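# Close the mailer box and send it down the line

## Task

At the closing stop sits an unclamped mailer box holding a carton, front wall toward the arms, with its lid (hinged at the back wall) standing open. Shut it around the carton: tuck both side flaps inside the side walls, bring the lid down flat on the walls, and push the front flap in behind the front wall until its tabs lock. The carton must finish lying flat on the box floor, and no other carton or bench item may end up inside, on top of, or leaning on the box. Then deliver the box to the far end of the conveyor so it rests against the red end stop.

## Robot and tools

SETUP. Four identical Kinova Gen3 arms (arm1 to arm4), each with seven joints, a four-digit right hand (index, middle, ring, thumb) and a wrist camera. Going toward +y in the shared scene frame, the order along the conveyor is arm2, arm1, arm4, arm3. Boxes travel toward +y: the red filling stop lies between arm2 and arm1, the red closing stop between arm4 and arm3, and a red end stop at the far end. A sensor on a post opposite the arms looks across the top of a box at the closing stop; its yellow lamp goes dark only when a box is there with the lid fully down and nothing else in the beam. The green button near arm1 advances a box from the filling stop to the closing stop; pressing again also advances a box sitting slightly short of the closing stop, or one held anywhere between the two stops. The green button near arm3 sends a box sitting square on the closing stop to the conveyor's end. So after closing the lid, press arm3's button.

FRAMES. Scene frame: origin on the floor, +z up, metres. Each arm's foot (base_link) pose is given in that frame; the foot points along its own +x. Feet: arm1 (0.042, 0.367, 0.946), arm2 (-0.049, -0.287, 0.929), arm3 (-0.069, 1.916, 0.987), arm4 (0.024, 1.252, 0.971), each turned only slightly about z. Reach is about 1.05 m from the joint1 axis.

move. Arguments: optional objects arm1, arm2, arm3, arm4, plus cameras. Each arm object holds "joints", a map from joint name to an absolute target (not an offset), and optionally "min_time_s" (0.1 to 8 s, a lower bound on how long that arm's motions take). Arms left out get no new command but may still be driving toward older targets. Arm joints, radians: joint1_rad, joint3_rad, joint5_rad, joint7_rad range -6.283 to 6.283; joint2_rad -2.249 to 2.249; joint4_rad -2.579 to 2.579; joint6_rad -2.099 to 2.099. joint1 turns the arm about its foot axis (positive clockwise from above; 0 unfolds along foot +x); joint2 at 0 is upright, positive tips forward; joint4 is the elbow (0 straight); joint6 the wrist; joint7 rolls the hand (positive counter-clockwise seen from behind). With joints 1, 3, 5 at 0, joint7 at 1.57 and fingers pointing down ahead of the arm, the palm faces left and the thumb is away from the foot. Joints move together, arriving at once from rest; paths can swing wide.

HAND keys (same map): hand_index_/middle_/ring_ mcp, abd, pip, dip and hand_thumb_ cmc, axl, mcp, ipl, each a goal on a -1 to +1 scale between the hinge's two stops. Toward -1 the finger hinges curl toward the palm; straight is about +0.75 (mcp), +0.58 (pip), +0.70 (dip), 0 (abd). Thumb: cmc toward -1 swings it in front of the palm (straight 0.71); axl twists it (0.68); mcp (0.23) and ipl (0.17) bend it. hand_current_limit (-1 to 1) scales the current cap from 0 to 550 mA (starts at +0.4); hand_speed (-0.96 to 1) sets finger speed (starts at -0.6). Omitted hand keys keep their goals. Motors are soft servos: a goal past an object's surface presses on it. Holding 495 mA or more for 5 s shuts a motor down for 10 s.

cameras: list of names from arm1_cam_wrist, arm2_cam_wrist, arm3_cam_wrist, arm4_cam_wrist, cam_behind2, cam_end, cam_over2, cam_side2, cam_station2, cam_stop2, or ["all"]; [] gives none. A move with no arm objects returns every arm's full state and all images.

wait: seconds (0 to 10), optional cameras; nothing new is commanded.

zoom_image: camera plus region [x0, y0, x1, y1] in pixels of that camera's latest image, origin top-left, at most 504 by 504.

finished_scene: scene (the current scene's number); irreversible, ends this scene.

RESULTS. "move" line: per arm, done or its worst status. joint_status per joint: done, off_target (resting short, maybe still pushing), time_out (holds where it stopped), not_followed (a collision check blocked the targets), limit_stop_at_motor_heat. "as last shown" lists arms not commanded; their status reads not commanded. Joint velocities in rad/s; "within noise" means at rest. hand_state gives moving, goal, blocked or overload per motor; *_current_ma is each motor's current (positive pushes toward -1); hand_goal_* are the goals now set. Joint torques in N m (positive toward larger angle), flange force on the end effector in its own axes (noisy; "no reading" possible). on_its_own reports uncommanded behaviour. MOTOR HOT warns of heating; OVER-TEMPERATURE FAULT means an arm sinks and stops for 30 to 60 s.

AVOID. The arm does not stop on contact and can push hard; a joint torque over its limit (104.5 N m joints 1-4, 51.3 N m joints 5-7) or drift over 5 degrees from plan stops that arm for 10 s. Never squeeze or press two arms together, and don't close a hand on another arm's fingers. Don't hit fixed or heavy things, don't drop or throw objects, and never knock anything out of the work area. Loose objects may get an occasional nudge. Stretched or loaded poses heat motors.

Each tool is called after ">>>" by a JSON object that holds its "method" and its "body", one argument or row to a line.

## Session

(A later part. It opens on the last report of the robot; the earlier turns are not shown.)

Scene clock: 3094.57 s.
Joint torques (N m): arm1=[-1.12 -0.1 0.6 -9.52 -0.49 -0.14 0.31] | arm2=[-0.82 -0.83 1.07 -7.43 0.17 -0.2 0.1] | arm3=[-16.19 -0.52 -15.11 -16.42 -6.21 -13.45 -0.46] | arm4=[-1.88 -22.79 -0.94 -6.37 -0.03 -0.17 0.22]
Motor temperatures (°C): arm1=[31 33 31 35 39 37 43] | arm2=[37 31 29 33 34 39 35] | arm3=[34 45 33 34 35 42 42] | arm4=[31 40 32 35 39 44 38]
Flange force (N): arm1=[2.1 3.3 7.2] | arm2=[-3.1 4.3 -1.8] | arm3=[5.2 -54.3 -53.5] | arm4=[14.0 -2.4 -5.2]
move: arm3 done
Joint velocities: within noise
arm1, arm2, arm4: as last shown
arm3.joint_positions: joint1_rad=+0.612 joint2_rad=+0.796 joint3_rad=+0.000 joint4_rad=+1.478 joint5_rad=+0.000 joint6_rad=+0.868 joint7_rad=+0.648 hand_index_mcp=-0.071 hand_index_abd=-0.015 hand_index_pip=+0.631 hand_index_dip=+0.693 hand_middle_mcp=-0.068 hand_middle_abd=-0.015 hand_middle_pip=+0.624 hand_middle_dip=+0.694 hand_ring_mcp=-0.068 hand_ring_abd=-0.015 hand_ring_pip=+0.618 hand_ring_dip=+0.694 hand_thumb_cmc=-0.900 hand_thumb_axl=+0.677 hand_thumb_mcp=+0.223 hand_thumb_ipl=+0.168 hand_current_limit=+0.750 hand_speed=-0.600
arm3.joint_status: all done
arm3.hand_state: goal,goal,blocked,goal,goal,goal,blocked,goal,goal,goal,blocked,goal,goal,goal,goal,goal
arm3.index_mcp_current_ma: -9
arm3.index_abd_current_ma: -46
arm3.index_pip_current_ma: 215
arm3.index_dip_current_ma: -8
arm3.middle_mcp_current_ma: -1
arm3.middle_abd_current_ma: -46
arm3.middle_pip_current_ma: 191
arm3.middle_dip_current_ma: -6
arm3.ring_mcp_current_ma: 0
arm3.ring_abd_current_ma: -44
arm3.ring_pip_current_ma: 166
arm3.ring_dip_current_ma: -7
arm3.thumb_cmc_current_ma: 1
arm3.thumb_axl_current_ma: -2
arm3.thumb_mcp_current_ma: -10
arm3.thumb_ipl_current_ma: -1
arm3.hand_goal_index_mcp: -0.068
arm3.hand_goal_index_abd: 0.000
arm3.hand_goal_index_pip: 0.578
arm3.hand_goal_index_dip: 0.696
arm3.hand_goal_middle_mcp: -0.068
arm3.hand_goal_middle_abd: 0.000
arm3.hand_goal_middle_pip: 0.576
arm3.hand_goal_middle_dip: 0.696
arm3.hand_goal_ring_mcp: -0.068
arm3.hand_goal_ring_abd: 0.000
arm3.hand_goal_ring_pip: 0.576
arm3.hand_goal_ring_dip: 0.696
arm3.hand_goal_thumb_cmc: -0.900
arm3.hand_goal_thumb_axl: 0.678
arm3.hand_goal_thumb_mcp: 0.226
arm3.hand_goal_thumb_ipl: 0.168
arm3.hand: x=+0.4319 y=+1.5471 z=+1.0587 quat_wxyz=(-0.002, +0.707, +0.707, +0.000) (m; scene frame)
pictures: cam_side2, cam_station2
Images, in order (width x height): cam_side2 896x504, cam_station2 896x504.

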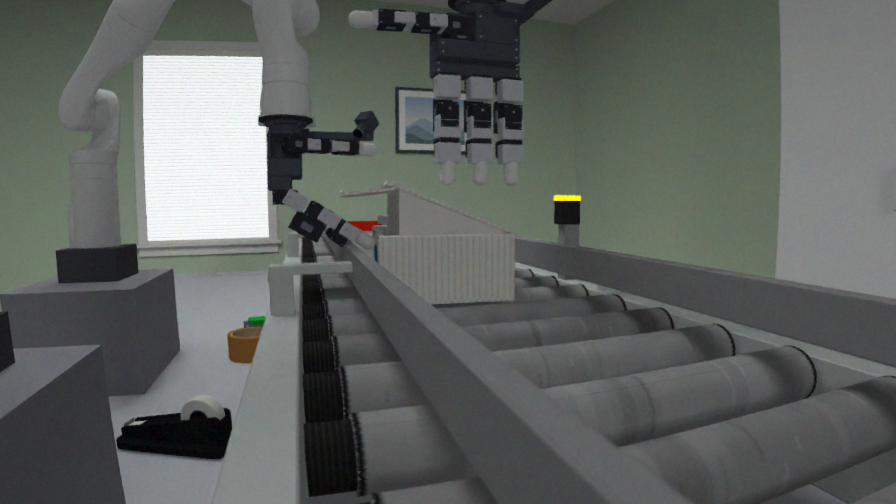

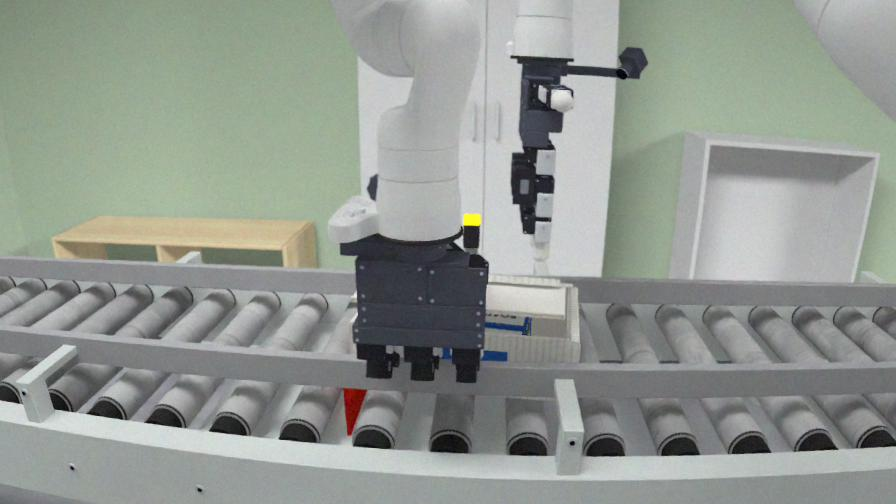

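>>> {"method": "move", "body": {
  "arm3": {"joints": {"joint1_rad": 0.6122, "joint2_rad": 0.7204, "joint3_rad": 0, "joint4_rad": 1.4304, "joint5_rad": 0, "joint6_rad": 0.9908, "joint7_rad": 0.6482}, "min_time_s": 1}
}}

>>> {"method": "move", "body": {
  "arm3": {"joints": {"joint1_rad": 0.6777, "joint2_rad": 0.6423, "joint3_rad": 0, "joint4_rad": 1.5897, "joint5_rad": 0, "joint6_rad": 0.9096, "joint7_rad": 0.7137}, "min_time_s": 2}
}}

>>> {"method": "move", "body": {
  "arm3": {"joints": {"joint1_rad": 0.6777, "joint2_rad": 0.7415, "joint3_rad": 0, "joint4_rad": 1.6428, "joint5_rad": 0, "joint6_rad": 0.7573, "joint7_rad": 0.7137, "hand_index_mcp": -0.343, "hand_middle_mcp": -0.343, "hand_ring_mcp": -0.343}, "min_time_s": 2.5}
}}

>>> {"method": "move", "body": {
  "arm3": {"joints": {"joint1_rad": 0.6114, "joint2_rad": 0.8118, "joint3_rad": 0, "joint4_rad": 1.4806, "joint5_rad": 0, "joint6_rad": 0.8492, "joint7_rad": 0.6474}, "min_time_s": 2.5},
  "cameras": ["cam_side2"]
}}

>>> {"method": "zoom_image", "body": {
  "camera": "cam_side2",
  "region": [280, 120, 520, 320]
}}

Scene clock: 3170.70 s.
Joint torques (N m): arm1=[-1.13 -0.13 0.58 -9.51 -0.49 -0.15 0.32] | arm2=[-0.82 -0.81 1.05 -7.39 0.14 -0.22 0.08] | arm3=[-1.01 -20.07 -0.65 -6.58 -0.49 -0.15 -0.09] | arm4=[-1.94 -22.76 -0.87 -6.44 -0.04 -0.12 0.17]
Motor temperatures (°C): arm1=[31 33 31 35 39 37 43] | arm2=[37 31 29 33 34 39 35] | arm3=[37 43 34 35 36 45 42] | arm4=[31 42 32 36 39 44 38]
Flange force (N): arm1=[2.0 3.3 7.2] | arm2=[-3.0 4.2 -2.0] | arm3=[-3.2 0.7 -0.4] | arm4=[13.4 -2.0 -4.9]
move: arm3 done
Joint velocities: within noise
arm1, arm2, arm4: as last shown
arm3.joint_positions: joint1_rad=+0.612 joint2_rad=+0.720 joint3_rad=+0.000 joint4_rad=+1.430 joint5_rad=+0.000 joint6_rad=+0.991 joint7_rad=+0.648 hand_index_mcp=-0.050 hand_index_abd=-0.003 hand_index_pip=+0.586 hand_index_dip=+0.700 hand_middle_mcp=-0.049 hand_middle_abd=+0.000 hand_middle_pip=+0.583 hand_middle_dip=+0.694 hand_ring_mcp=-0.051 hand_ring_abd=+0.000 hand_ring_pip=+0.582 hand_ring_dip=+0.694 hand_thumb_cmc=-0.900 hand_thumb_axl=+0.677 hand_thumb_mcp=+0.223 hand_thumb_ipl=+0.168 hand_current_limit=+0.750 hand_speed=-0.600
arm3.joint_status: all done
arm3.hand_state: goal,goal,goal,goal,goal,goal,goal,goal,goal,goal,goal,goal,goal,goal,goal,goal
arm3.index_mcp_current_ma: 71
arm3.index_abd_current_ma: -6
arm3.index_pip_current_ma: 28
arm3.index_dip_current_ma: 12
arm3.middle_mcp_current_ma: 75
arm3.middle_abd_current_ma: 1
arm3.middle_pip_current_ma: 21
arm3.middle_dip_current_ma: -6
arm3.ring_mcp_current_ma: 66
arm3.ring_abd_current_ma: -1
arm3.ring_pip_current_ma: 19
arm3.ring_dip_current_ma: -7
arm3.thumb_cmc_current_ma: 1
arm3.thumb_axl_current_ma: -2
arm3.thumb_mcp_current_ma: -10
arm3.thumb_ipl_current_ma: -1
arm3.hand_goal_index_mcp: -0.068
arm3.hand_goal_index_abd: 0.000
arm3.hand_goal_index_pip: 0.578
arm3.hand_goal_index_dip: 0.696
arm3.hand_goal_middle_mcp: -0.068
arm3.hand_goal_middle_abd: 0.000
arm3.hand_goal_middle_pip: 0.576
arm3.hand_goal_middle_dip: 0.696
arm3.hand_goal_ring_mcp: -0.068
arm3.hand_goal_ring_abd: 0.000
arm3.hand_goal_ring_pip: 0.576
arm3.hand_goal_ring_dip: 0.696
arm3.hand_goal_thumb_cmc: -0.900
arm3.hand_goal_thumb_axl: 0.678
arm3.hand_goal_thumb_mcp: 0.226
arm3.hand_goal_thumb_ipl: 0.168
arm3.hand: x=+0.4321 y=+1.5470 z=+1.1117 quat_wxyz=(-0.002, +0.707, +0.707, +0.000) (m; scene frame)
pictures: none

Scene clock: 3173.00 s.
Joint torques (N m): arm1=[-1.15 -0.08 0.59 -9.54 -0.52 -0.15 0.32] | arm2=[-0.79 -0.82 1.07 -7.42 0.14 -0.23 0.08] | arm3=[-1.05 -18.32 -0.61 -6.06 -0.49 -0.11 -0.16] | arm4=[-1.96 -22.79 -0.9 -6.4 -0.05 -0.13 0.12]
Motor temperatures (°C): arm1=[31 33 31 35 39 37 43] | arm2=[37 31 29 33 34 39 35] | arm3=[37 43 34 35 36 45 42] | arm4=[31 42 32 36 39 44 38]
Flange force (N): arm1=[2.1 3.3 7.3] | arm2=[-3.0 4.2 -1.9] | arm3=[-3.5 0.1 -0.6] | arm4=[13.8 -2.0 -5.0]
move: arm3 done
Joint velocities: within noise
arm1, arm2, arm4: as last shown
arm3.joint_positions: joint1_rad=+0.678 joint2_rad=+0.642 joint3_rad=+0.000 joint4_rad=+1.590 joint5_rad=+0.000 joint6_rad=+0.910 joint7_rad=+0.714 hand_index_mcp=-0.052 hand_index_abd=-0.003 hand_index_pip=+0.585 hand_index_dip=+0.700 hand_middle_mcp=-0.049 hand_middle_abd=+0.000 hand_middle_pip=+0.582 hand_middle_dip=+0.694 hand_ring_mcp=-0.051 hand_ring_abd=+0.000 hand_ring_pip=+0.582 hand_ring_dip=+0.694 hand_thumb_cmc=-0.900 hand_thumb_axl=+0.677 hand_thumb_mcp=+0.223 hand_thumb_ipl=+0.168 hand_current_limit=+0.750 hand_speed=-0.600
arm3.joint_status: all done
arm3.hand_state: goal,goal,goal,goal,goal,goal,goal,goal,goal,goal,goal,goal,goal,goal,goal,goal
arm3.index_mcp_current_ma: 62
arm3.index_abd_current_ma: -6
arm3.index_pip_current_ma: 23
arm3.index_dip_current_ma: 12
arm3.middle_mcp_current_ma: 74
arm3.middle_abd_current_ma: 1
arm3.middle_pip_current_ma: 21
arm3.middle_dip_current_ma: -6
arm3.ring_mcp_current_ma: 66
arm3.ring_abd_current_ma: -1
arm3.ring_pip_current_ma: 19
arm3.ring_dip_current_ma: -7
arm3.thumb_cmc_current_ma: 1
arm3.thumb_axl_current_ma: -2
arm3.thumb_mcp_current_ma: -10
arm3.thumb_ipl_current_ma: -1
arm3.hand_goal_index_mcp: -0.068
arm3.hand_goal_index_abd: 0.000
arm3.hand_goal_index_pip: 0.578
arm3.hand_goal_index_dip: 0.696
arm3.hand_goal_middle_mcp: -0.068
arm3.hand_goal_middle_abd: 0.000
arm3.hand_goal_middle_pip: 0.576
arm3.hand_goal_middle_dip: 0.696
arm3.hand_goal_ring_mcp: -0.068
arm3.hand_goal_ring_abd: 0.000
arm3.hand_goal_ring_pip: 0.576
arm3.hand_goal_ring_dip: 0.696
arm3.hand_goal_thumb_cmc: -0.900
arm3.hand_goal_thumb_axl: 0.678
arm3.hand_goal_thumb_mcp: 0.226
arm3.hand_goal_thumb_ipl: 0.168
arm3.hand: x=+0.3780 y=+1.5468 z=+1.1117 quat_wxyz=(-0.002, +0.707, +0.707, +0.000) (m; scene frame)
pictures: none

Scene clock: 3175.80 s.
Joint torques (N m): arm1=[-1.15 -0.1 0.65 -9.57 -0.51 -0.13 0.31] | arm2=[-0.79 -0.86 1.07 -7.41 0.15 -0.21 0.1] | arm3=[-1.13 -18.98 -0.53 -5.23 -0.43 -0.14 -0.09] | arm4=[-1.86 -22.69 -0.87 -6.35 -0.05 -0.15 0.16]
Motor temperatures (°C): arm1=[31 33 31 35 39 37 43] | arm2=[37 31 29 33 34 39 35] | arm3=[36 43 34 35 36 45 42] | arm4=[31 42 32 36 39 44 38]
Flange force (N): arm1=[2.1 3.5 7.4] | arm2=[-3.2 4.3 -1.9] | arm3=[-3.5 0.1 -0.3] | arm4=[13.8 -2.2 -5.2]
move: arm3 off_target
Joint velocities: within noise
arm1.joint_positions: joint1_rad=-0.800 joint2_rad=-0.375 joint3_rad=-0.093 joint4_rad=+1.476 joint5_rad=-0.024 joint6_rad=+1.941 joint7_rad=+1.786 hand_index_mcp=+0.753 hand_index_abd=+0.000 hand_index_pip=+0.577 hand_index_dip=+0.696 hand_middle_mcp=+0.753 hand_middle_abd=+0.000 hand_middle_pip=+0.577 hand_middle_dip=+0.696 hand_ring_mcp=+0.753 hand_ring_abd=+0.000 hand_ring_pip=+0.577 hand_ring_dip=+0.696 hand_thumb_cmc=+0.714 hand_thumb_axl=+0.677 hand_thumb_mcp=+0.224 hand_thumb_ipl=+0.168 hand_current_limit=+0.400 hand_speed=-0.600
arm1.joint_status: not commanded
arm1.hand_state: goal,goal,goal,goal,goal,goal,goal,goal,goal,goal,goal,goal,goal,goal,goal,goal
arm1.index_mcp_current_ma: -2
arm1.index_abd_current_ma: 0
arm1.index_pip_current_ma: 2
arm1.index_dip_current_ma: 0
arm1.middle_mcp_current_ma: -2
arm1.middle_abd_current_ma: 0
arm1.middle_pip_current_ma: 2
arm1.middle_dip_current_ma: 0
arm1.ring_mcp_current_ma: -2
arm1.ring_abd_current_ma: 0
arm1.ring_pip_current_ma: 2
arm1.ring_dip_current_ma: 0
arm1.thumb_cmc_current_ma: 1
arm1.thumb_axl_current_ma: -2
arm1.thumb_mcp_current_ma: -9
arm1.thumb_ipl_current_ma: -1
arm1.hand_goal_index_mcp: 0.754
arm1.hand_goal_index_abd: 0.000
arm1.hand_goal_index_pip: 0.576
arm1.hand_goal_index_dip: 0.696
arm1.hand_goal_middle_mcp: 0.754
arm1.hand_goal_middle_abd: 0.000
arm1.hand_goal_middle_pip: 0.576
arm1.hand_goal_middle_dip: 0.696
arm1.hand_goal_ring_mcp: 0.754
arm1.hand_goal_ring_abd: 0.000
arm1.hand_goal_ring_pip: 0.576
arm1.hand_goal_ring_dip: 0.696
arm1.hand_goal_thumb_cmc: 0.714
arm1.hand_goal_thumb_axl: 0.678
arm1.hand_goal_thumb_mcp: 0.226
arm1.hand_goal_thumb_ipl: 0.168
arm1.hand: x=+0.0719 y=+0.5348 z=+1.4659 quat_wxyz=(+0.048, -0.562, +0.826, +0.020) (m; scene frame)
arm2.joint_positions: joint1_rad=+0.131 joint2_rad=-0.418 joint3_rad=-0.038 joint4_rad=+1.515 joint5_rad=-0.067 joint6_rad=+1.958 joint7_rad=+1.639 hand_index_mcp=+0.753 hand_index_abd=+0.000 hand_index_pip=+0.577 hand_index_dip=+0.696 hand_middle_mcp=+0.753 hand_middle_abd=+0.000 hand_middle_pip=+0.577 hand_middle_dip=+0.696 hand_ring_mcp=+0.753 hand_ring_abd=+0.000 hand_ring_pip=+0.577 hand_ring_dip=+0.696 hand_thumb_cmc=+0.714 hand_thumb_axl=+0.677 hand_thumb_mcp=+0.224 hand_thumb_ipl=+0.168 hand_current_limit=+0.400 hand_speed=-0.600
arm2.joint_status: not commanded
arm2.hand_state: goal,goal,goal,goal,goal,overload,goal,goal,goal,goal,goal,goal,goal,goal,goal,goal
arm2.index_mcp_current_ma: -2
arm2.index_abd_current_ma: 0
arm2.index_pip_current_ma: 2
arm2.index_dip_current_ma: 0
arm2.middle_mcp_current_ma: -2
arm2.middle_abd_current_ma: 0
arm2.middle_pip_current_ma: 2
arm2.middle_dip_current_ma: 0
arm2.ring_mcp_current_ma: -2
arm2.ring_abd_current_ma: 0
arm2.ring_pip_current_ma: 2
arm2.ring_dip_current_ma: 0
arm2.thumb_cmc_current_ma: 1
arm2.thumb_axl_current_ma: -2
arm2.thumb_mcp_current_ma: -8
arm2.thumb_ipl_current_ma: -1
arm2.hand_goal_index_mcp: 0.754
arm2.hand_goal_index_abd: 0.000
arm2.hand_goal_index_pip: 0.576
arm2.hand_goal_index_dip: 0.696
arm2.hand_goal_middle_mcp: 0.754
arm2.hand_goal_middle_abd: 0.000
arm2.hand_goal_middle_pip: 0.576
arm2.hand_goal_middle_dip: 0.696
arm2.hand_goal_ring_mcp: 0.754
arm2.hand_goal_ring_abd: 0.000
arm2.hand_goal_ring_pip: 0.576
arm2.hand_goal_ring_dip: 0.696
arm2.hand_goal_thumb_cmc: 0.714
arm2.hand_goal_thumb_axl: 0.678
arm2.hand_goal_thumb_mcp: 0.226
arm2.hand_goal_thumb_ipl: 0.168
arm2.hand: x=+0.1135 y=-0.2342 z=+1.4473 quat_wxyz=(+0.046, +0.053, +0.997, +0.017) (m; scene frame)
arm3.joint_positions: joint1_rad=+0.678 joint2_rad=+0.741 joint3_rad=+0.000 joint4_rad=+1.643 joint5_rad=+0.000 joint6_rad=+0.757 joint7_rad=+0.714 hand_index_mcp=-0.323 hand_index_abd=+0.000 hand_index_pip=+0.586 hand_index_dip=+0.700 hand_middle_mcp=-0.320 hand_middle_abd=+0.000 hand_middle_pip=+0.582 hand_middle_dip=+0.694 hand_ring_mcp=-0.322 hand_ring_abd=+0.000 hand_ring_pip=+0.582 hand_ring_dip=+0.694 hand_thumb_cmc=-0.900 hand_thumb_axl=+0.677 hand_thumb_mcp=+0.223 hand_thumb_ipl=+0.168 hand_current_limit=+0.750 hand_speed=-0.600
arm3.joint_status: hand_index_mcp off_target (ended at -0.323, target -0.343); hand_middle_mcp off_target (ended at -0.320, target -0.343); hand_ring_mcp off_target (ended at -0.322, target -0.343); the others done
arm3.hand_state: goal,goal,goal,goal,blocked,goal,goal,goal,blocked,goal,goal,goal,goal,goal,goal,goal
arm3.index_mcp_current_ma: 75
arm3.index_abd_current_ma: 1
arm3.index_pip_current_ma: 25
arm3.index_dip_current_ma: 12
arm3.middle_mcp_current_ma: 88
arm3.middle_abd_current_ma: 1
arm3.middle_pip_current_ma: 20
arm3.middle_dip_current_ma: -6
arm3.ring_mcp_current_ma: 79
arm3.ring_abd_current_ma: -1
arm3.ring_pip_current_ma: 18
arm3.ring_dip_current_ma: -7
arm3.thumb_cmc_current_ma: 1
arm3.thumb_axl_current_ma: -2
arm3.thumb_mcp_current_ma: -10
arm3.thumb_ipl_current_ma: -1
arm3.hand_goal_index_mcp: -0.342
arm3.hand_goal_index_abd: 0.000
arm3.hand_goal_index_pip: 0.578
arm3.hand_goal_index_dip: 0.696
arm3.hand_goal_middle_mcp: -0.342
arm3.hand_goal_middle_abd: 0.000
arm3.hand_goal_middle_pip: 0.576
arm3.hand_goal_middle_dip: 0.696
arm3.hand_goal_ring_mcp: -0.342
arm3.hand_goal_ring_abd: 0.000
arm3.hand_goal_ring_pip: 0.576
arm3.hand_goal_ring_dip: 0.696
arm3.hand_goal_thumb_cmc: -0.900
arm3.hand_goal_thumb_axl: 0.678
arm3.hand_goal_thumb_mcp: 0.226
arm3.hand_goal_thumb_ipl: 0.168
arm3.hand: x=+0.3778 y=+1.5471 z=+1.0497 quat_wxyz=(-0.002, +0.707, +0.707, +0.000) (m; scene frame)
arm4: as last shown
pictures: none

Scene clock: 3178.60 s.
Joint torques (N m): arm1=[-1.14 -0.1 0.62 -9.54 -0.51 -0.15 0.31] | arm2=[-0.81 -0.85 1.02 -7.45 0.15 -0.2 0.1] | arm3=[-0.97 -20.48 -0.67 -5.81 -0.45 -0.16 -0.15] | arm4=[-1.86 -22.75 -0.9 -6.41 0.01 -0.13 0.17]
Motor temperatures (°C): arm1=[31 33 31 35 39 37 43] | arm2=[37 31 29 33 34 39 35] | arm3=[36 43 34 35 36 45 42] | arm4=[31 42 32 36 39 44 38]
Flange force (N): arm1=[2.1 3.4 7.3] | arm2=[-3.0 4.1 -1.7] | arm3=[-3.2 0.7 -0.3] | arm4=[13.6 -2.2 -5.0]
move: arm3 done
Joint velocities: within noise
arm1, arm2, arm4: as last shown
arm3.joint_positions: joint1_rad=+0.611 joint2_rad=+0.812 joint3_rad=+0.000 joint4_rad=+1.481 joint5_rad=+0.000 joint6_rad=+0.849 joint7_rad=+0.647 hand_index_mcp=-0.323 hand_index_abd=+0.000 hand_index_pip=+0.586 hand_index_dip=+0.700 hand_middle_mcp=-0.320 hand_middle_abd=+0.000 hand_middle_pip=+0.582 hand_middle_dip=+0.694 hand_ring_mcp=-0.322 hand_ring_abd=+0.000 hand_ring_pip=+0.582 hand_ring_dip=+0.694 hand_thumb_cmc=-0.900 hand_thumb_axl=+0.677 hand_thumb_mcp=+0.223 hand_thumb_ipl=+0.168 hand_current_limit=+0.750 hand_speed=-0.600
arm3.joint_status: all done
arm3.hand_state: goal,goal,goal,goal,blocked,goal,goal,goal,blocked,goal,goal,goal,goal,goal,goal,goal
arm3.index_mcp_current_ma: 74
arm3.index_abd_current_ma: 1
arm3.index_pip_current_ma: 25
arm3.index_dip_current_ma: 12
arm3.middle_mcp_current_ma: 88
arm3.middle_abd_current_ma: 1
arm3.middle_pip_current_ma: 20
arm3.middle_dip_current_ma: -6
arm3.ring_mcp_current_ma: 79
arm3.ring_abd_current_ma: -1
arm3.ring_pip_current_ma: 18
arm3.ring_dip_current_ma: -7
arm3.thumb_cmc_current_ma: 1
arm3.thumb_axl_current_ma: -2
arm3.thumb_mcp_current_ma: -10
arm3.thumb_ipl_current_ma: -1
arm3.hand_goal_index_mcp: -0.342
arm3.hand_goal_index_abd: 0.000
arm3.hand_goal_index_pip: 0.578
arm3.hand_goal_index_dip: 0.696
arm3.hand_goal_middle_mcp: -0.342
arm3.hand_goal_middle_abd: 0.000
arm3.hand_goal_middle_pip: 0.576
arm3.hand_goal_middle_dip: 0.696
arm3.hand_goal_ring_mcp: -0.342
arm3.hand_goal_ring_abd: 0.000
arm3.hand_goal_ring_pip: 0.576
arm3.hand_goal_ring_dip: 0.696
arm3.hand_goal_thumb_cmc: -0.900
arm3.hand_goal_thumb_axl: 0.678
arm3.hand_goal_thumb_mcp: 0.226
arm3.hand_goal_thumb_ipl: 0.168
arm3.hand: x=+0.4328 y=+1.5470 z=+1.0496 quat_wxyz=(-0.002, +0.707, +0.707, +0.000) (m; scene frame)
pictures: cam_side2
Images, in order (width x height): cam_side2 896x504.

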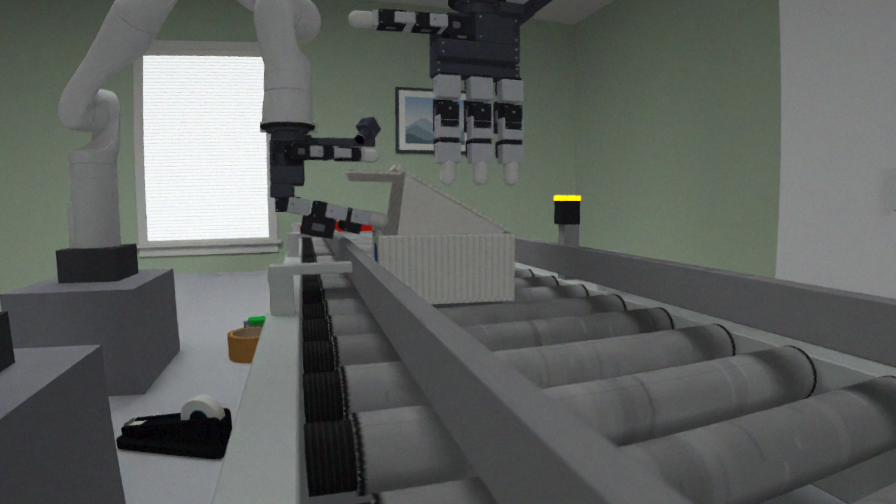

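Scaled by 2.100 from the camera's 896x504 image, which has a finer 1280x720 frame.

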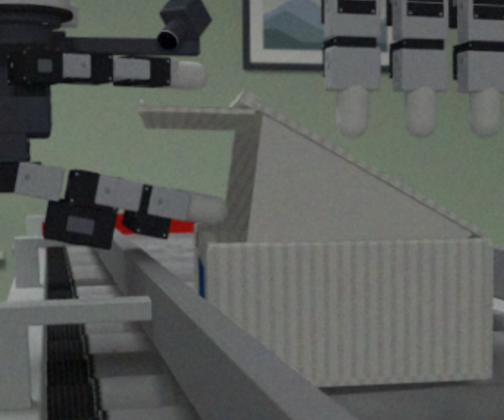

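>>> {"method": "move", "body": {
  "arm3": {"joints": {"joint1_rad": 0.7088, "joint2_rad": 0.6937, "joint3_rad": 0, "joint4_rad": 1.696, "joint5_rad": 0, "joint6_rad": 0.7519, "joint7_rad": 0.7448}, "min_time_s": 2}
}}

>>> {"method": "move", "body": {
  "arm3": {"joints": {"joint1_rad": 0.7088, "joint2_rad": 0.507, "joint3_rad": 0, "joint4_rad": 1.5394, "joint5_rad": 0, "joint6_rad": 1.0952, "joint7_rad": 0.7448, "hand_index_mcp": 0.068, "hand_middle_mcp": 0.068, "hand_ring_mcp": 0.068}, "min_time_s": 2}
}}

>>> {"method": "move", "body": {
  "arm3": {"joints": {"joint1_rad": 0.6135, "joint2_rad": 0.6457, "joint3_rad": 0, "joint4_rad": 1.3486, "joint5_rad": 0, "joint6_rad": 1.1473, "joint7_rad": 0.6495}, "min_time_s": 2}
}}

>>> {"method": "move", "body": {
  "arm3": {"joints": {"joint1_rad": 0.6135, "joint2_rad": 0.6838, "joint3_rad": 0, "joint4_rad": 1.3998, "joint5_rad": 0, "joint6_rad": 1.058, "joint7_rad": 0.6495}, "min_time_s": 1.5},
  "arm4": {"joints": {"joint1_rad": -0.2805, "joint2_rad": 0.8076, "joint3_rad": 0, "joint4_rad": 0.9442, "joint5_rad": 0, "joint6_rad": 1.3898, "joint7_rad": -1.9385}, "min_time_s": 1.5},
  "cameras": ["cam_side2"]
}}

>>> {"method": "zoom_image", "body": {
  "camera": "cam_side2",
  "region": [280, 120, 520, 320]
}}

Scene clock: 3236.37 s.
Joint torques (N m): arm1=[-1.15 -0.1 0.62 -9.54 -0.5 -0.13 0.31] | arm2=[-0.82 -0.83 1.1 -7.4 0.15 -0.19 0.09] | arm3=[-1 -18.2 -0.63 -5.2 -0.45 -0.15 -0.16] | arm4=[-1.86 -22.68 -0.89 -6.4 0 -0.18 0.17]
Motor temperatures (°C): arm1=[31 33 31 35 39 37 43] | arm2=[37 31 29 33 34 39 35] | arm3=[36 43 33 35 36 44 42] | arm4=[31 42 32 36 38 44 38]
Flange force (N): arm1=[2.1 3.4 7.4] | arm2=[-3.1 4.4 -1.9] | arm3=[-3.4 -0.1 -0.5] | arm4=[13.6 -2.2 -5.2]
move: arm3 done
Joint velocities: within noise
arm1, arm2, arm4: as last shown
arm3.joint_positions: joint1_rad=+0.709 joint2_rad=+0.694 joint3_rad=+0.000 joint4_rad=+1.696 joint5_rad=+0.000 joint6_rad=+0.752 joint7_rad=+0.745 hand_index_mcp=-0.323 hand_index_abd=+0.000 hand_index_pip=+0.586 hand_index_dip=+0.700 hand_middle_mcp=-0.320 hand_middle_abd=+0.000 hand_middle_pip=+0.582 hand_middle_dip=+0.694 hand_ring_mcp=-0.322 hand_ring_abd=+0.000 hand_ring_pip=+0.582 hand_ring_dip=+0.694 hand_thumb_cmc=-0.900 hand_thumb_axl=+0.677 hand_thumb_mcp=+0.223 hand_thumb_ipl=+0.168 hand_current_limit=+0.750 hand_speed=-0.600
arm3.joint_status: all done
arm3.hand_state: goal,goal,goal,goal,blocked,goal,goal,goal,blocked,goal,goal,goal,goal,goal,goal,goal
arm3.index_mcp_current_ma: 72
arm3.index_abd_current_ma: 1
arm3.index_pip_current_ma: 25
arm3.index_dip_current_ma: 12
arm3.middle_mcp_current_ma: 88
arm3.middle_abd_current_ma: 1
arm3.middle_pip_current_ma: 20
arm3.middle_dip_current_ma: -6
arm3.ring_mcp_current_ma: 79
arm3.ring_abd_current_ma: -1
arm3.ring_pip_current_ma: 18
arm3.ring_dip_current_ma: -7
arm3.thumb_cmc_current_ma: 1
arm3.thumb_axl_current_ma: -2
arm3.thumb_mcp_current_ma: -10
arm3.thumb_ipl_current_ma: -1
arm3.hand_goal_index_mcp: -0.342
arm3.hand_goal_index_abd: 0.000
arm3.hand_goal_index_pip: 0.578
arm3.hand_goal_index_dip: 0.696
arm3.hand_goal_middle_mcp: -0.342
arm3.hand_goal_middle_abd: 0.000
arm3.hand_goal_middle_pip: 0.576
arm3.hand_goal_middle_dip: 0.696
arm3.hand_goal_ring_mcp: -0.342
arm3.hand_goal_ring_abd: 0.000
arm3.hand_goal_ring_pip: 0.576
arm3.hand_goal_ring_dip: 0.696
arm3.hand_goal_thumb_cmc: -0.900
arm3.hand_goal_thumb_axl: 0.678
arm3.hand_goal_thumb_mcp: 0.226
arm3.hand_goal_thumb_ipl: 0.168
arm3.hand: x=+0.3549 y=+1.5470 z=+1.0618 quat_wxyz=(-0.002, +0.707, +0.707, +0.000) (m; scene frame)
pictures: none

Scene clock: 3238.70 s.
Joint torques (N m): arm1=[-1.14 -0.09 0.6 -9.57 -0.49 -0.14 0.3] | arm2=[-0.83 -0.8 1.04 -7.39 0.16 -0.24 0.08] | arm3=[-1.08 -16.94 -0.66 -6.87 -0.49 -0.1 -0.07] | arm4=[-1.85 -22.79 -0.92 -6.43 -0.04 -0.09 0.21]
Motor temperatures (°C): arm1=[31 33 31 35 39 37 43] | arm2=[37 31 29 33 34 39 35] | arm3=[36 43 33 35 36 44 42] | arm4=[31 43 32 36 38 44 38]
Flange force (N): arm1=[2.2 3.3 7.4] | arm2=[-3.0 4.2 -2.0] | arm3=[-3.4 0.0 -1.1] | arm4=[13.4 -2.2 -4.8]
move: arm3 done
Joint velocities: within noise
arm1, arm2: as last shown
arm3.joint_positions: joint1_rad=+0.709 joint2_rad=+0.507 joint3_rad=+0.000 joint4_rad=+1.539 joint5_rad=+0.000 joint6_rad=+1.095 joint7_rad=+0.745 hand_index_mcp=+0.072 hand_index_abd=+0.000 hand_index_pip=+0.584 hand_index_dip=+0.700 hand_middle_mcp=+0.073 hand_middle_abd=+0.000 hand_middle_pip=+0.582 hand_middle_dip=+0.694 hand_ring_mcp=+0.072 hand_ring_abd=+0.000 hand_ring_pip=+0.582 hand_ring_dip=+0.694 hand_thumb_cmc=-0.900 hand_thumb_axl=+0.677 hand_thumb_mcp=+0.223 hand_thumb_ipl=+0.168 hand_current_limit=+0.750 hand_speed=-0.600
arm3.joint_status: all done
arm3.hand_state: goal,goal,goal,goal,goal,goal,goal,goal,goal,goal,goal,goal,goal,goal,goal,goal
arm3.index_mcp_current_ma: 12
arm3.index_abd_current_ma: 1
arm3.index_pip_current_ma: 20
arm3.index_dip_current_ma: 11
arm3.middle_mcp_current_ma: 16
arm3.middle_abd_current_ma: 1
arm3.middle_pip_current_ma: 19
arm3.middle_dip_current_ma: -6
arm3.ring_mcp_current_ma: 14
arm3.ring_abd_current_ma: -1
arm3.ring_pip_current_ma: 17
arm3.ring_dip_current_ma: -7
arm3.thumb_cmc_current_ma: 1
arm3.thumb_axl_current_ma: -2
arm3.thumb_mcp_current_ma: -10
arm3.thumb_ipl_current_ma: -1
arm3.hand_goal_index_mcp: 0.068
arm3.hand_goal_index_abd: 0.000
arm3.hand_goal_index_pip: 0.578
arm3.hand_goal_index_dip: 0.696
arm3.hand_goal_middle_mcp: 0.068
arm3.hand_goal_middle_abd: 0.000
arm3.hand_goal_middle_pip: 0.576
arm3.hand_goal_middle_dip: 0.696
arm3.hand_goal_ring_mcp: 0.068
arm3.hand_goal_ring_abd: 0.000
arm3.hand_goal_ring_pip: 0.576
arm3.hand_goal_ring_dip: 0.696
arm3.hand_goal_thumb_cmc: -0.900
arm3.hand_goal_thumb_axl: 0.678
arm3.hand_goal_thumb_mcp: 0.226
arm3.hand_goal_thumb_ipl: 0.168
arm3.hand: x=+0.3552 y=+1.5466 z=+1.1918 quat_wxyz=(-0.002, +0.707, +0.707, +0.000) (m; scene frame)
arm4.joint_positions: joint1_rad=-0.280 joint2_rad=+0.800 joint3_rad=+0.000 joint4_rad=+0.905 joint5_rad=+0.000 joint6_rad=+1.437 joint7_rad=-1.939 hand_index_mcp=+0.753 hand_index_abd=+0.003 hand_index_pip=+0.577 hand_index_dip=+0.698 hand_middle_mcp=+0.755 hand_middle_abd=-0.003 hand_middle_pip=+0.579 hand_middle_dip=+0.699 hand_ring_mcp=+0.755 hand_ring_abd=+0.000 hand_ring_pip=+0.575 hand_ring_dip=+0.694 hand_thumb_cmc=+0.716 hand_thumb_axl=+0.678 hand_thumb_mcp=+0.223 hand_thumb_ipl=+0.165 hand_current_limit=+0.750 hand_speed=-0.600
arm4.joint_status: not commanded
arm4.hand_state: goal,goal,goal,goal,goal,goal,goal,goal,goal,goal,goal,goal,goal,goal,goal,goal
arm4.index_mcp_current_ma: -2
arm4.index_abd_current_ma: 5
arm4.index_pip_current_ma: 1
arm4.index_dip_current_ma: 3
arm4.middle_mcp_current_ma: 1
arm4.middle_abd_current_ma: -4
arm4.middle_pip_current_ma: 4
arm4.middle_dip_current_ma: 6
arm4.ring_mcp_current_ma: 1
arm4.ring_abd_current_ma: 0
arm4.ring_pip_current_ma: -1
arm4.ring_dip_current_ma: -4
arm4.thumb_cmc_current_ma: 4
arm4.thumb_axl_current_ma: 0
arm4.thumb_mcp_current_ma: -20
arm4.thumb_ipl_current_ma: -7
arm4.hand_goal_index_mcp: 0.754
arm4.hand_goal_index_abd: 0.000
arm4.hand_goal_index_pip: 0.576
arm4.hand_goal_index_dip: 0.696
arm4.hand_goal_middle_mcp: 0.754
arm4.hand_goal_middle_abd: 0.000
arm4.hand_goal_middle_pip: 0.576
arm4.hand_goal_middle_dip: 0.696
arm4.hand_goal_ring_mcp: 0.754
arm4.hand_goal_ring_abd: 0.000
arm4.hand_goal_ring_pip: 0.576
arm4.hand_goal_ring_dip: 0.696
arm4.hand_goal_thumb_cmc: 0.714
arm4.hand_goal_thumb_axl: 0.678
arm4.hand_goal_thumb_mcp: 0.230
arm4.hand_goal_thumb_ipl: 0.168
arm4.hand: x=+0.5819 y=+1.3604 z=+1.2089 quat_wxyz=(-0.007, +1.000, +0.000, +0.002) (m; scene frame)
pictures: none

Scene clock: 3241.07 s.
Joint torques (N m): arm1=[-1.11 -0.09 0.62 -9.55 -0.5 -0.14 0.31] | arm2=[-0.81 -0.8 1.11 -7.42 0.13 -0.22 0.07] | arm3=[-1.12 -19.21 -0.73 -7.13 -0.51 -0.11 -0.13] | arm4=[-1.94 -22.65 -0.95 -6.34 0.02 -0.15 0.19]
Motor temperatures (°C): arm1=[31 33 31 35 39 37 43] | arm2=[37 31 29 33 34 39 35] | arm3=[36 43 33 35 36 44 42] | arm4=[31 43 32 36 38 44 38]
Flange force (N): arm1=[2.1 3.4 7.3] | arm2=[-3.0 4.3 -1.9] | arm3=[-3.1 0.2 -1.1] | arm4=[13.7 -2.1 -5.2]
move: arm3 done
Joint velocities: within noise
arm1, arm2, arm4: as last shown
arm3.joint_positions: joint1_rad=+0.613 joint2_rad=+0.646 joint3_rad=+0.000 joint4_rad=+1.349 joint5_rad=+0.000 joint6_rad=+1.147 joint7_rad=+0.649 hand_index_mcp=+0.079 hand_index_abd=+0.003 hand_index_pip=+0.582 hand_index_dip=+0.699 hand_middle_mcp=+0.073 hand_middle_abd=+0.000 hand_middle_pip=+0.582 hand_middle_dip=+0.694 hand_ring_mcp=+0.072 hand_ring_abd=+0.000 hand_ring_pip=+0.581 hand_ring_dip=+0.694 hand_thumb_cmc=-0.900 hand_thumb_axl=+0.677 hand_thumb_mcp=+0.223 hand_thumb_ipl=+0.168 hand_current_limit=+0.750 hand_speed=-0.600
arm3.joint_status: all done
arm3.hand_state: goal,goal,goal,goal,goal,goal,goal,goal,goal,goal,goal,goal,goal,goal,goal,goal
arm3.index_mcp_current_ma: 39
arm3.index_abd_current_ma: 8
arm3.index_pip_current_ma: 13
arm3.index_dip_current_ma: 9
arm3.middle_mcp_current_ma: 16
arm3.middle_abd_current_ma: 1
arm3.middle_pip_current_ma: 19
arm3.middle_dip_current_ma: -6
arm3.ring_mcp_current_ma: 14
arm3.ring_abd_current_ma: -1
arm3.ring_pip_current_ma: 17
arm3.ring_dip_current_ma: -7
arm3.thumb_cmc_current_ma: 1
arm3.thumb_axl_current_ma: -2
arm3.thumb_mcp_current_ma: -10
arm3.thumb_ipl_current_ma: -1
arm3.hand_goal_index_mcp: 0.068
arm3.hand_goal_index_abd: 0.000
arm3.hand_goal_index_pip: 0.578
arm3.hand_goal_index_dip: 0.696
arm3.hand_goal_middle_mcp: 0.068
arm3.hand_goal_middle_abd: 0.000
arm3.hand_goal_middle_pip: 0.576
arm3.hand_goal_middle_dip: 0.696
arm3.hand_goal_ring_mcp: 0.068
arm3.hand_goal_ring_abd: 0.000
arm3.hand_goal_ring_pip: 0.576
arm3.hand_goal_ring_dip: 0.696
arm3.hand_goal_thumb_cmc: -0.900
arm3.hand_goal_thumb_axl: 0.678
arm3.hand_goal_thumb_mcp: 0.226
arm3.hand_goal_thumb_ipl: 0.168
arm3.hand: x=+0.4312 y=+1.5467 z=+1.1746 quat_wxyz=(-0.002, +0.707, +0.707, +0.000) (m; scene frame)
arm4.index_abd_current_ma: 4
pictures: none

Scene clock: 3242.87 s.
Joint torques (N m): arm1=[-1.15 -0.08 0.63 -9.54 -0.49 -0.14 0.29] | arm2=[-0.83 -0.85 1.07 -7.43 0.15 -0.23 0.09] | arm3=[-1.34 -19.68 -0.9 -6.97 -0.65 -0.23 -0.05] | arm4=[-1.85 -21.7 -0.83 -6.02 0.07 -0.33 0.15]
Motor temperatures (°C): arm1=[31 33 31 35 39 37 43] | arm2=[37 31 29 33 34 39 35] | arm3=[36 43 33 35 36 44 42] | arm4=[31 42 32 36 38 44 38]
Flange force (N): arm1=[2.1 3.4 7.3] | arm2=[-3.1 4.3 -1.9] | arm3=[-3.3 0.0 -0.7] | arm4=[12.5 -1.8 -6.3]
move: arm3 done; arm4 done
Joint velocities: within noise
arm1, arm2: as last shown
arm3.joint_positions: joint1_rad=+0.613 joint2_rad=+0.684 joint3_rad=+0.000 joint4_rad=+1.400 joint5_rad=+0.000 joint6_rad=+1.058 joint7_rad=+0.649 hand_index_mcp=+0.080 hand_index_abd=+0.003 hand_index_pip=+0.583 hand_index_dip=+0.699 hand_middle_mcp=+0.073 hand_middle_abd=+0.000 hand_middle_pip=+0.580 hand_middle_dip=+0.694 hand_ring_mcp=+0.072 hand_ring_abd=+0.000 hand_ring_pip=+0.581 hand_ring_dip=+0.694 hand_thumb_cmc=-0.900 hand_thumb_axl=+0.677 hand_thumb_mcp=+0.223 hand_thumb_ipl=+0.168 hand_current_limit=+0.750 hand_speed=-0.600
arm3.joint_status: all done
arm3.hand_state: goal,goal,goal,goal,goal,goal,goal,goal,goal,goal,goal,goal,goal,goal,goal,goal
arm3.index_mcp_current_ma: 42
arm3.index_abd_current_ma: 7
arm3.index_pip_current_ma: 16
arm3.index_dip_current_ma: 8
arm3.middle_mcp_current_ma: 16
arm3.middle_abd_current_ma: 1
arm3.middle_pip_current_ma: 13
arm3.middle_dip_current_ma: -6
arm3.ring_mcp_current_ma: 14
arm3.ring_abd_current_ma: -1
arm3.ring_pip_current_ma: 17
arm3.ring_dip_current_ma: -7
arm3.thumb_cmc_current_ma: 1
arm3.thumb_axl_current_ma: -2
arm3.thumb_mcp_current_ma: -10
arm3.thumb_ipl_current_ma: -1
arm3.hand_goal_index_mcp: 0.068
arm3.hand_goal_index_abd: 0.000
arm3.hand_goal_index_pip: 0.578
arm3.hand_goal_index_dip: 0.696
arm3.hand_goal_middle_mcp: 0.068
arm3.hand_goal_middle_abd: 0.000
arm3.hand_goal_middle_pip: 0.576
arm3.hand_goal_middle_dip: 0.696
arm3.hand_goal_ring_mcp: 0.068
arm3.hand_goal_ring_abd: 0.000
arm3.hand_goal_ring_pip: 0.576
arm3.hand_goal_ring_dip: 0.696
arm3.hand_goal_thumb_cmc: -0.900
arm3.hand_goal_thumb_axl: 0.678
arm3.hand_goal_thumb_mcp: 0.226
arm3.hand_goal_thumb_ipl: 0.168
arm3.hand: x=+0.4311 y=+1.5468 z=+1.1397 quat_wxyz=(-0.002, +0.707, +0.707, +0.000) (m; scene frame)
arm4.joint_positions: joint1_rad=-0.280 joint2_rad=+0.808 joint3_rad=+0.000 joint4_rad=+0.944 joint5_rad=+0.000 joint6_rad=+1.390 joint7_rad=-1.939 hand_index_mcp=+0.753 hand_index_abd=+0.007 hand_index_pip=+0.577 hand_index_dip=+0.698 hand_middle_mcp=+0.755 hand_middle_abd=-0.003 hand_middle_pip=+0.579 hand_middle_dip=+0.699 hand_ring_mcp=+0.755 hand_ring_abd=+0.000 hand_ring_pip=+0.575 hand_ring_dip=+0.694 hand_thumb_cmc=+0.716 hand_thumb_axl=+0.678 hand_thumb_mcp=+0.223 hand_thumb_ipl=+0.165 hand_current_limit=+0.750 hand_speed=-0.600
arm4.joint_status: all done
arm4.hand_state: goal,goal,goal,goal,goal,goal,goal,goal,goal,goal,goal,goal,goal,goal,goal,goal
arm4.index_mcp_current_ma: -2
arm4.index_abd_current_ma: 12
arm4.index_pip_current_ma: 1
arm4.index_dip_current_ma: 3
arm4.middle_mcp_current_ma: 1
arm4.middle_abd_current_ma: -4
arm4.middle_pip_current_ma: 4
arm4.middle_dip_current_ma: 6
arm4.ring_mcp_current_ma: 1
arm4.ring_abd_current_ma: 0
arm4.ring_pip_current_ma: -1
arm4.ring_dip_current_ma: -4
arm4.thumb_cmc_current_ma: 4
arm4.thumb_axl_current_ma: 0
arm4.thumb_mcp_current_ma: -20
arm4.thumb_ipl_current_ma: -7
arm4.hand_goal_index_mcp: 0.754
arm4.hand_goal_index_abd: 0.000
arm4.hand_goal_index_pip: 0.576
arm4.hand_goal_index_dip: 0.696
arm4.hand_goal_middle_mcp: 0.754
arm4.hand_goal_middle_abd: 0.000
arm4.hand_goal_middle_pip: 0.576
arm4.hand_goal_middle_dip: 0.696
arm4.hand_goal_ring_mcp: 0.754
arm4.hand_goal_ring_abd: 0.000
arm4.hand_goal_ring_pip: 0.576
arm4.hand_goal_ring_dip: 0.696
arm4.hand_goal_thumb_cmc: 0.714
arm4.hand_goal_thumb_axl: 0.678
arm4.hand_goal_thumb_mcp: 0.230
arm4.hand_goal_thumb_ipl: 0.168
arm4.hand: x=+0.5819 y=+1.3607 z=+1.1920 quat_wxyz=(-0.007, +1.000, +0.000, +0.002) (m; scene frame)
pictures: cam_side2
Images, in order (width x height): cam_side2 896x504.

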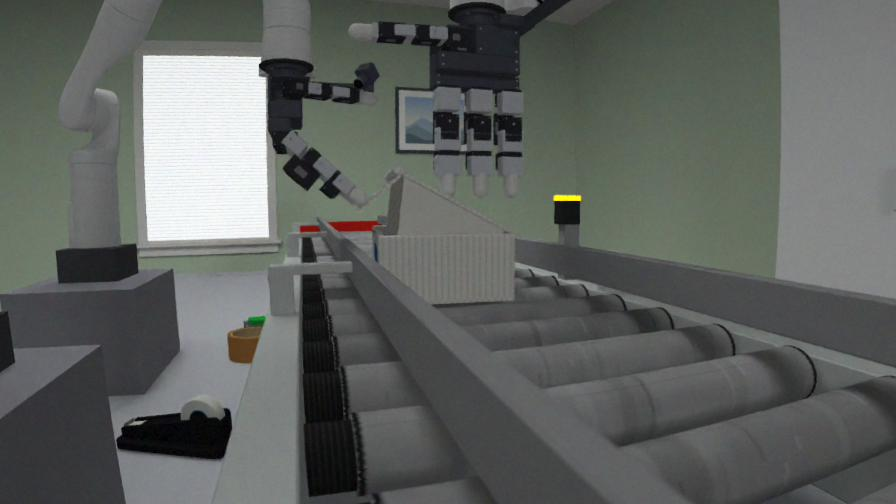

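Scaled by 2.100 from the camera's 896x504 image, which has a finer 1280x720 frame.

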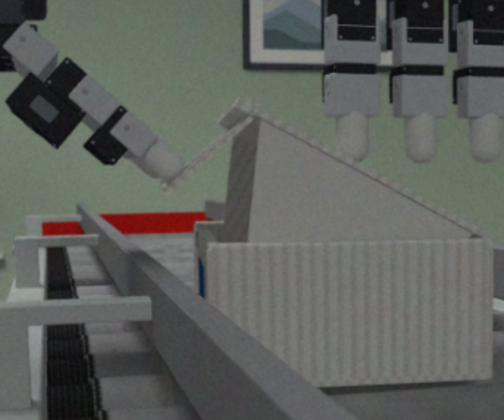

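>>> {"method": "move", "body": {
  "arm3": {"joints": {"joint1_rad": 0.5917, "joint2_rad": 0.7404, "joint3_rad": 0, "joint4_rad": 1.3592, "joint5_rad": 0, "joint6_rad": 1.042, "joint7_rad": 0.6277}, "min_time_s": 1.5}
}}

>>> {"method": "move", "body": {
  "arm3": {"joints": {"joint1_rad": 0.5661, "joint2_rad": 0.7831, "joint3_rad": 0, "joint4_rad": 1.2718, "joint5_rad": 0, "joint6_rad": 1.0867, "joint7_rad": 0.6021}, "min_time_s": 1.5},
  "cameras": ["cam_side2", "cam_station2"]
}}

>>> {"method": "zoom_image", "body": {
  "camera": "cam_side2",
  "region": [280, 120, 520, 320]
}}

>>> {"method": "zoom_image", "body": {
  "camera": "cam_station2",
  "region": [300, 160, 640, 400]
}}

Scene clock: 3259.53 s.
Joint torques (N m): arm1=[-1.11 -0.1 0.62 -9.51 -0.51 -0.14 0.31] | arm2=[-0.81 -0.8 1.06 -7.41 0.14 -0.23 0.14] | arm3=[-1.35 -19.99 -0.83 -6.57 -0.52 -0.15 -0.09] | arm4=[-1.95 -22.47 -0.77 -6.28 0.03 -0.14 0.17]
Motor temperatures (°C): arm1=[31 33 30 35 39 37 43] | arm2=[37 31 29 33 34 39 35] | arm3=[36 43 33 35 36 43 42] | arm4=[31 42 32 36 38 44 38]
Flange force (N): arm1=[2.0 3.4 7.2] | arm2=[-3.0 4.4 -2.0] | arm3=[-3.6 0.4 -1.4] | arm4=[12.7 -1.7 -4.8]
move: arm3 done
Joint velocities: within noise
arm1, arm2, arm4: as last shown
arm3.joint_positions: joint1_rad=+0.592 joint2_rad=+0.740 joint3_rad=+0.000 joint4_rad=+1.359 joint5_rad=+0.000 joint6_rad=+1.042 joint7_rad=+0.628 hand_index_mcp=+0.071 hand_index_abd=+0.008 hand_index_pip=+0.578 hand_index_dip=+0.696 hand_middle_mcp=+0.073 hand_middle_abd=+0.000 hand_middle_pip=+0.580 hand_middle_dip=+0.694 hand_ring_mcp=+0.072 hand_ring_abd=+0.000 hand_ring_pip=+0.581 hand_ring_dip=+0.694 hand_thumb_cmc=-0.900 hand_thumb_axl=+0.677 hand_thumb_mcp=+0.223 hand_thumb_ipl=+0.168 hand_current_limit=+0.750 hand_speed=-0.600
arm3.joint_status: all done
arm3.hand_state: goal,goal,goal,goal,goal,goal,goal,goal,goal,goal,goal,goal,goal,goal,goal,goal
arm3.index_mcp_current_ma: 9
arm3.index_abd_current_ma: 23
arm3.index_pip_current_ma: 0
arm3.index_dip_current_ma: 1
arm3.middle_mcp_current_ma: 16
arm3.middle_abd_current_ma: 1
arm3.middle_pip_current_ma: 13
arm3.middle_dip_current_ma: -6
arm3.ring_mcp_current_ma: 14
arm3.ring_abd_current_ma: -1
arm3.ring_pip_current_ma: 17
arm3.ring_dip_current_ma: -7
arm3.thumb_cmc_current_ma: 1
arm3.thumb_axl_current_ma: -2
arm3.thumb_mcp_current_ma: -10
arm3.thumb_ipl_current_ma: -1
arm3.hand_goal_index_mcp: 0.068
arm3.hand_goal_index_abd: 0.000
arm3.hand_goal_index_pip: 0.578
arm3.hand_goal_index_dip: 0.696
arm3.hand_goal_middle_mcp: 0.068
arm3.hand_goal_middle_abd: 0.000
arm3.hand_goal_middle_pip: 0.576
arm3.hand_goal_middle_dip: 0.696
arm3.hand_goal_ring_mcp: 0.068
arm3.hand_goal_ring_abd: 0.000
arm3.hand_goal_ring_pip: 0.576
arm3.hand_goal_ring_dip: 0.696
arm3.hand_goal_thumb_cmc: -0.900
arm3.hand_goal_thumb_axl: 0.678
arm3.hand_goal_thumb_mcp: 0.226
arm3.hand_goal_thumb_ipl: 0.168
arm3.hand: x=+0.4510 y=+1.5469 z=+1.1197 quat_wxyz=(-0.002, +0.707, +0.707, +0.000) (m; scene frame)
pictures: none

Scene clock: 3261.33 s.
Joint torques (N m): arm1=[-1.11 -0.1 0.63 -9.55 -0.51 -0.14 0.34] | arm2=[-0.82 -0.84 1.06 -7.38 0.15 -0.23 0.08] | arm3=[-1.81 -21.17 -1.27 -7.05 -0.75 -0.29 -0.02] | arm4=[-1.84 -22.49 -0.79 -6.21 0.02 -0.17 0.19]
Motor temperatures (°C): arm1=[31 33 30 35 39 37 43] | arm2=[37 31 29 33 34 39 35] | arm3=[36 43 33 35 36 43 42] | arm4=[31 42 32 36 38 44 38]
Flange force (N): arm1=[2.1 3.5 7.3] | arm2=[-3.1 4.2 -2.1] | arm3=[-4.0 0.1 -0.9] | arm4=[13.2 -2.1 -5.0]
move: arm3 done
Joint velocities: within noise
arm1, arm2, arm4: as last shown
arm3.joint_positions: joint1_rad=+0.566 joint2_rad=+0.783 joint3_rad=+0.000 joint4_rad=+1.272 joint5_rad=+0.000 joint6_rad=+1.087 joint7_rad=+0.602 hand_index_mcp=+0.083 hand_index_abd=+0.011 hand_index_pip=+0.586 hand_index_dip=+0.698 hand_middle_mcp=+0.073 hand_middle_abd=+0.000 hand_middle_pip=+0.580 hand_middle_dip=+0.694 hand_ring_mcp=+0.072 hand_ring_abd=+0.000 hand_ring_pip=+0.581 hand_ring_dip=+0.694 hand_thumb_cmc=-0.900 hand_thumb_axl=+0.677 hand_thumb_mcp=+0.223 hand_thumb_ipl=+0.168 hand_current_limit=+0.750 hand_speed=-0.600
arm3.joint_status: all done
arm3.hand_state: goal,goal,goal,goal,goal,goal,goal,goal,goal,goal,goal,goal,goal,goal,goal,goal
arm3.index_mcp_current_ma: 58
arm3.index_abd_current_ma: 34
arm3.index_pip_current_ma: 25
arm3.index_dip_current_ma: 6
arm3.middle_mcp_current_ma: 16
arm3.middle_abd_current_ma: 1
arm3.middle_pip_current_ma: 13
arm3.middle_dip_current_ma: -6
arm3.ring_mcp_current_ma: 14
arm3.ring_abd_current_ma: -1
arm3.ring_pip_current_ma: 17
arm3.ring_dip_current_ma: -7
arm3.thumb_cmc_current_ma: 1
arm3.thumb_axl_current_ma: -2
arm3.thumb_mcp_current_ma: -10
arm3.thumb_ipl_current_ma: -1
arm3.hand_goal_index_mcp: 0.068
arm3.hand_goal_index_abd: 0.000
arm3.hand_goal_index_pip: 0.578
arm3.hand_goal_index_dip: 0.696
arm3.hand_goal_middle_mcp: 0.068
arm3.hand_goal_middle_abd: 0.000
arm3.hand_goal_middle_pip: 0.576
arm3.hand_goal_middle_dip: 0.696
arm3.hand_goal_ring_mcp: 0.068
arm3.hand_goal_ring_abd: 0.000
arm3.hand_goal_ring_pip: 0.576
arm3.hand_goal_ring_dip: 0.696
arm3.hand_goal_thumb_cmc: -0.900
arm3.hand_goal_thumb_axl: 0.678
arm3.hand_goal_thumb_mcp: 0.226
arm3.hand_goal_thumb_ipl: 0.168
arm3.hand: x=+0.4761 y=+1.5469 z=+1.1195 quat_wxyz=(-0.002, +0.707, +0.707, +0.000) (m; scene frame)
pictures: cam_side2, cam_station2
Images, in order (width x height): cam_side2 896x504, cam_station2 896x504.

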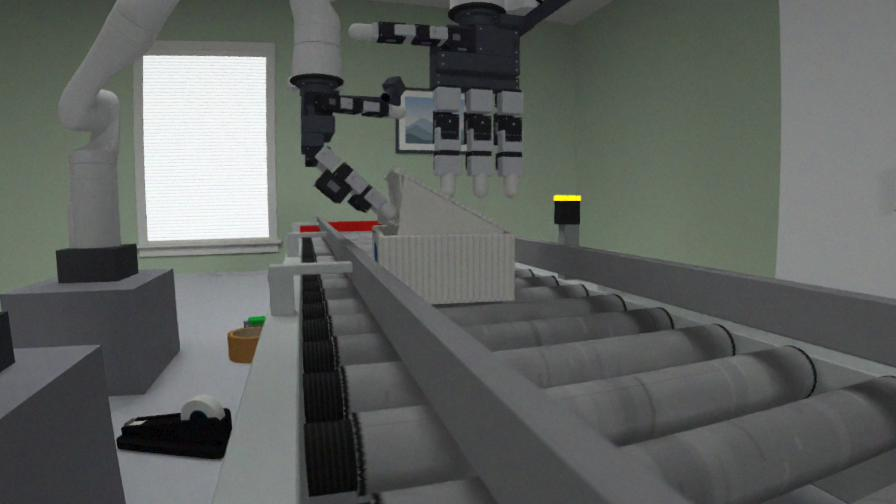

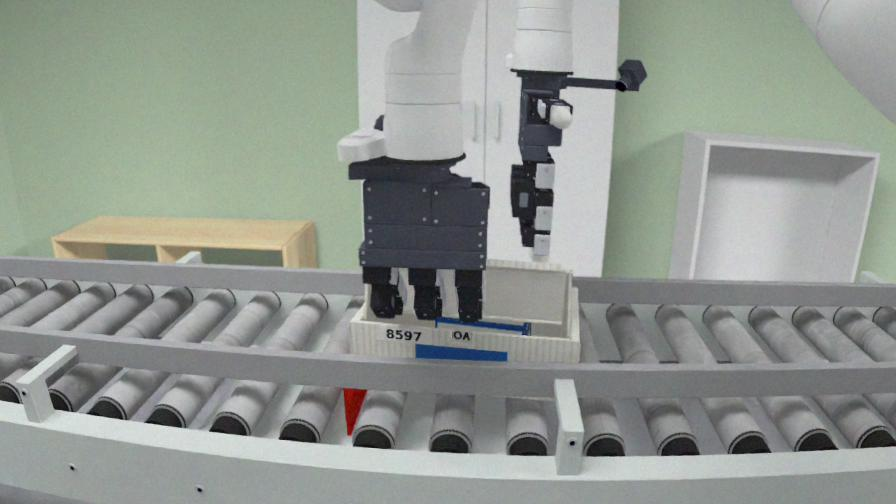

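Scaled by 2.100 from the camera's 896x504 image, which has a finer 1280x720 frame.

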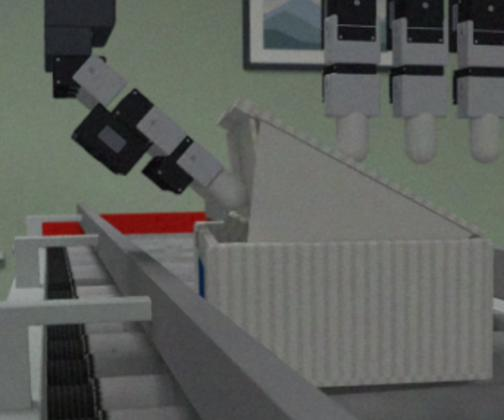

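Scaled by 1.482 from the camera's 896x504 image, which has a finer 1280x720 frame.

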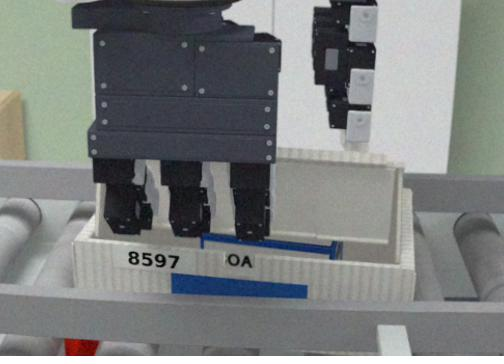

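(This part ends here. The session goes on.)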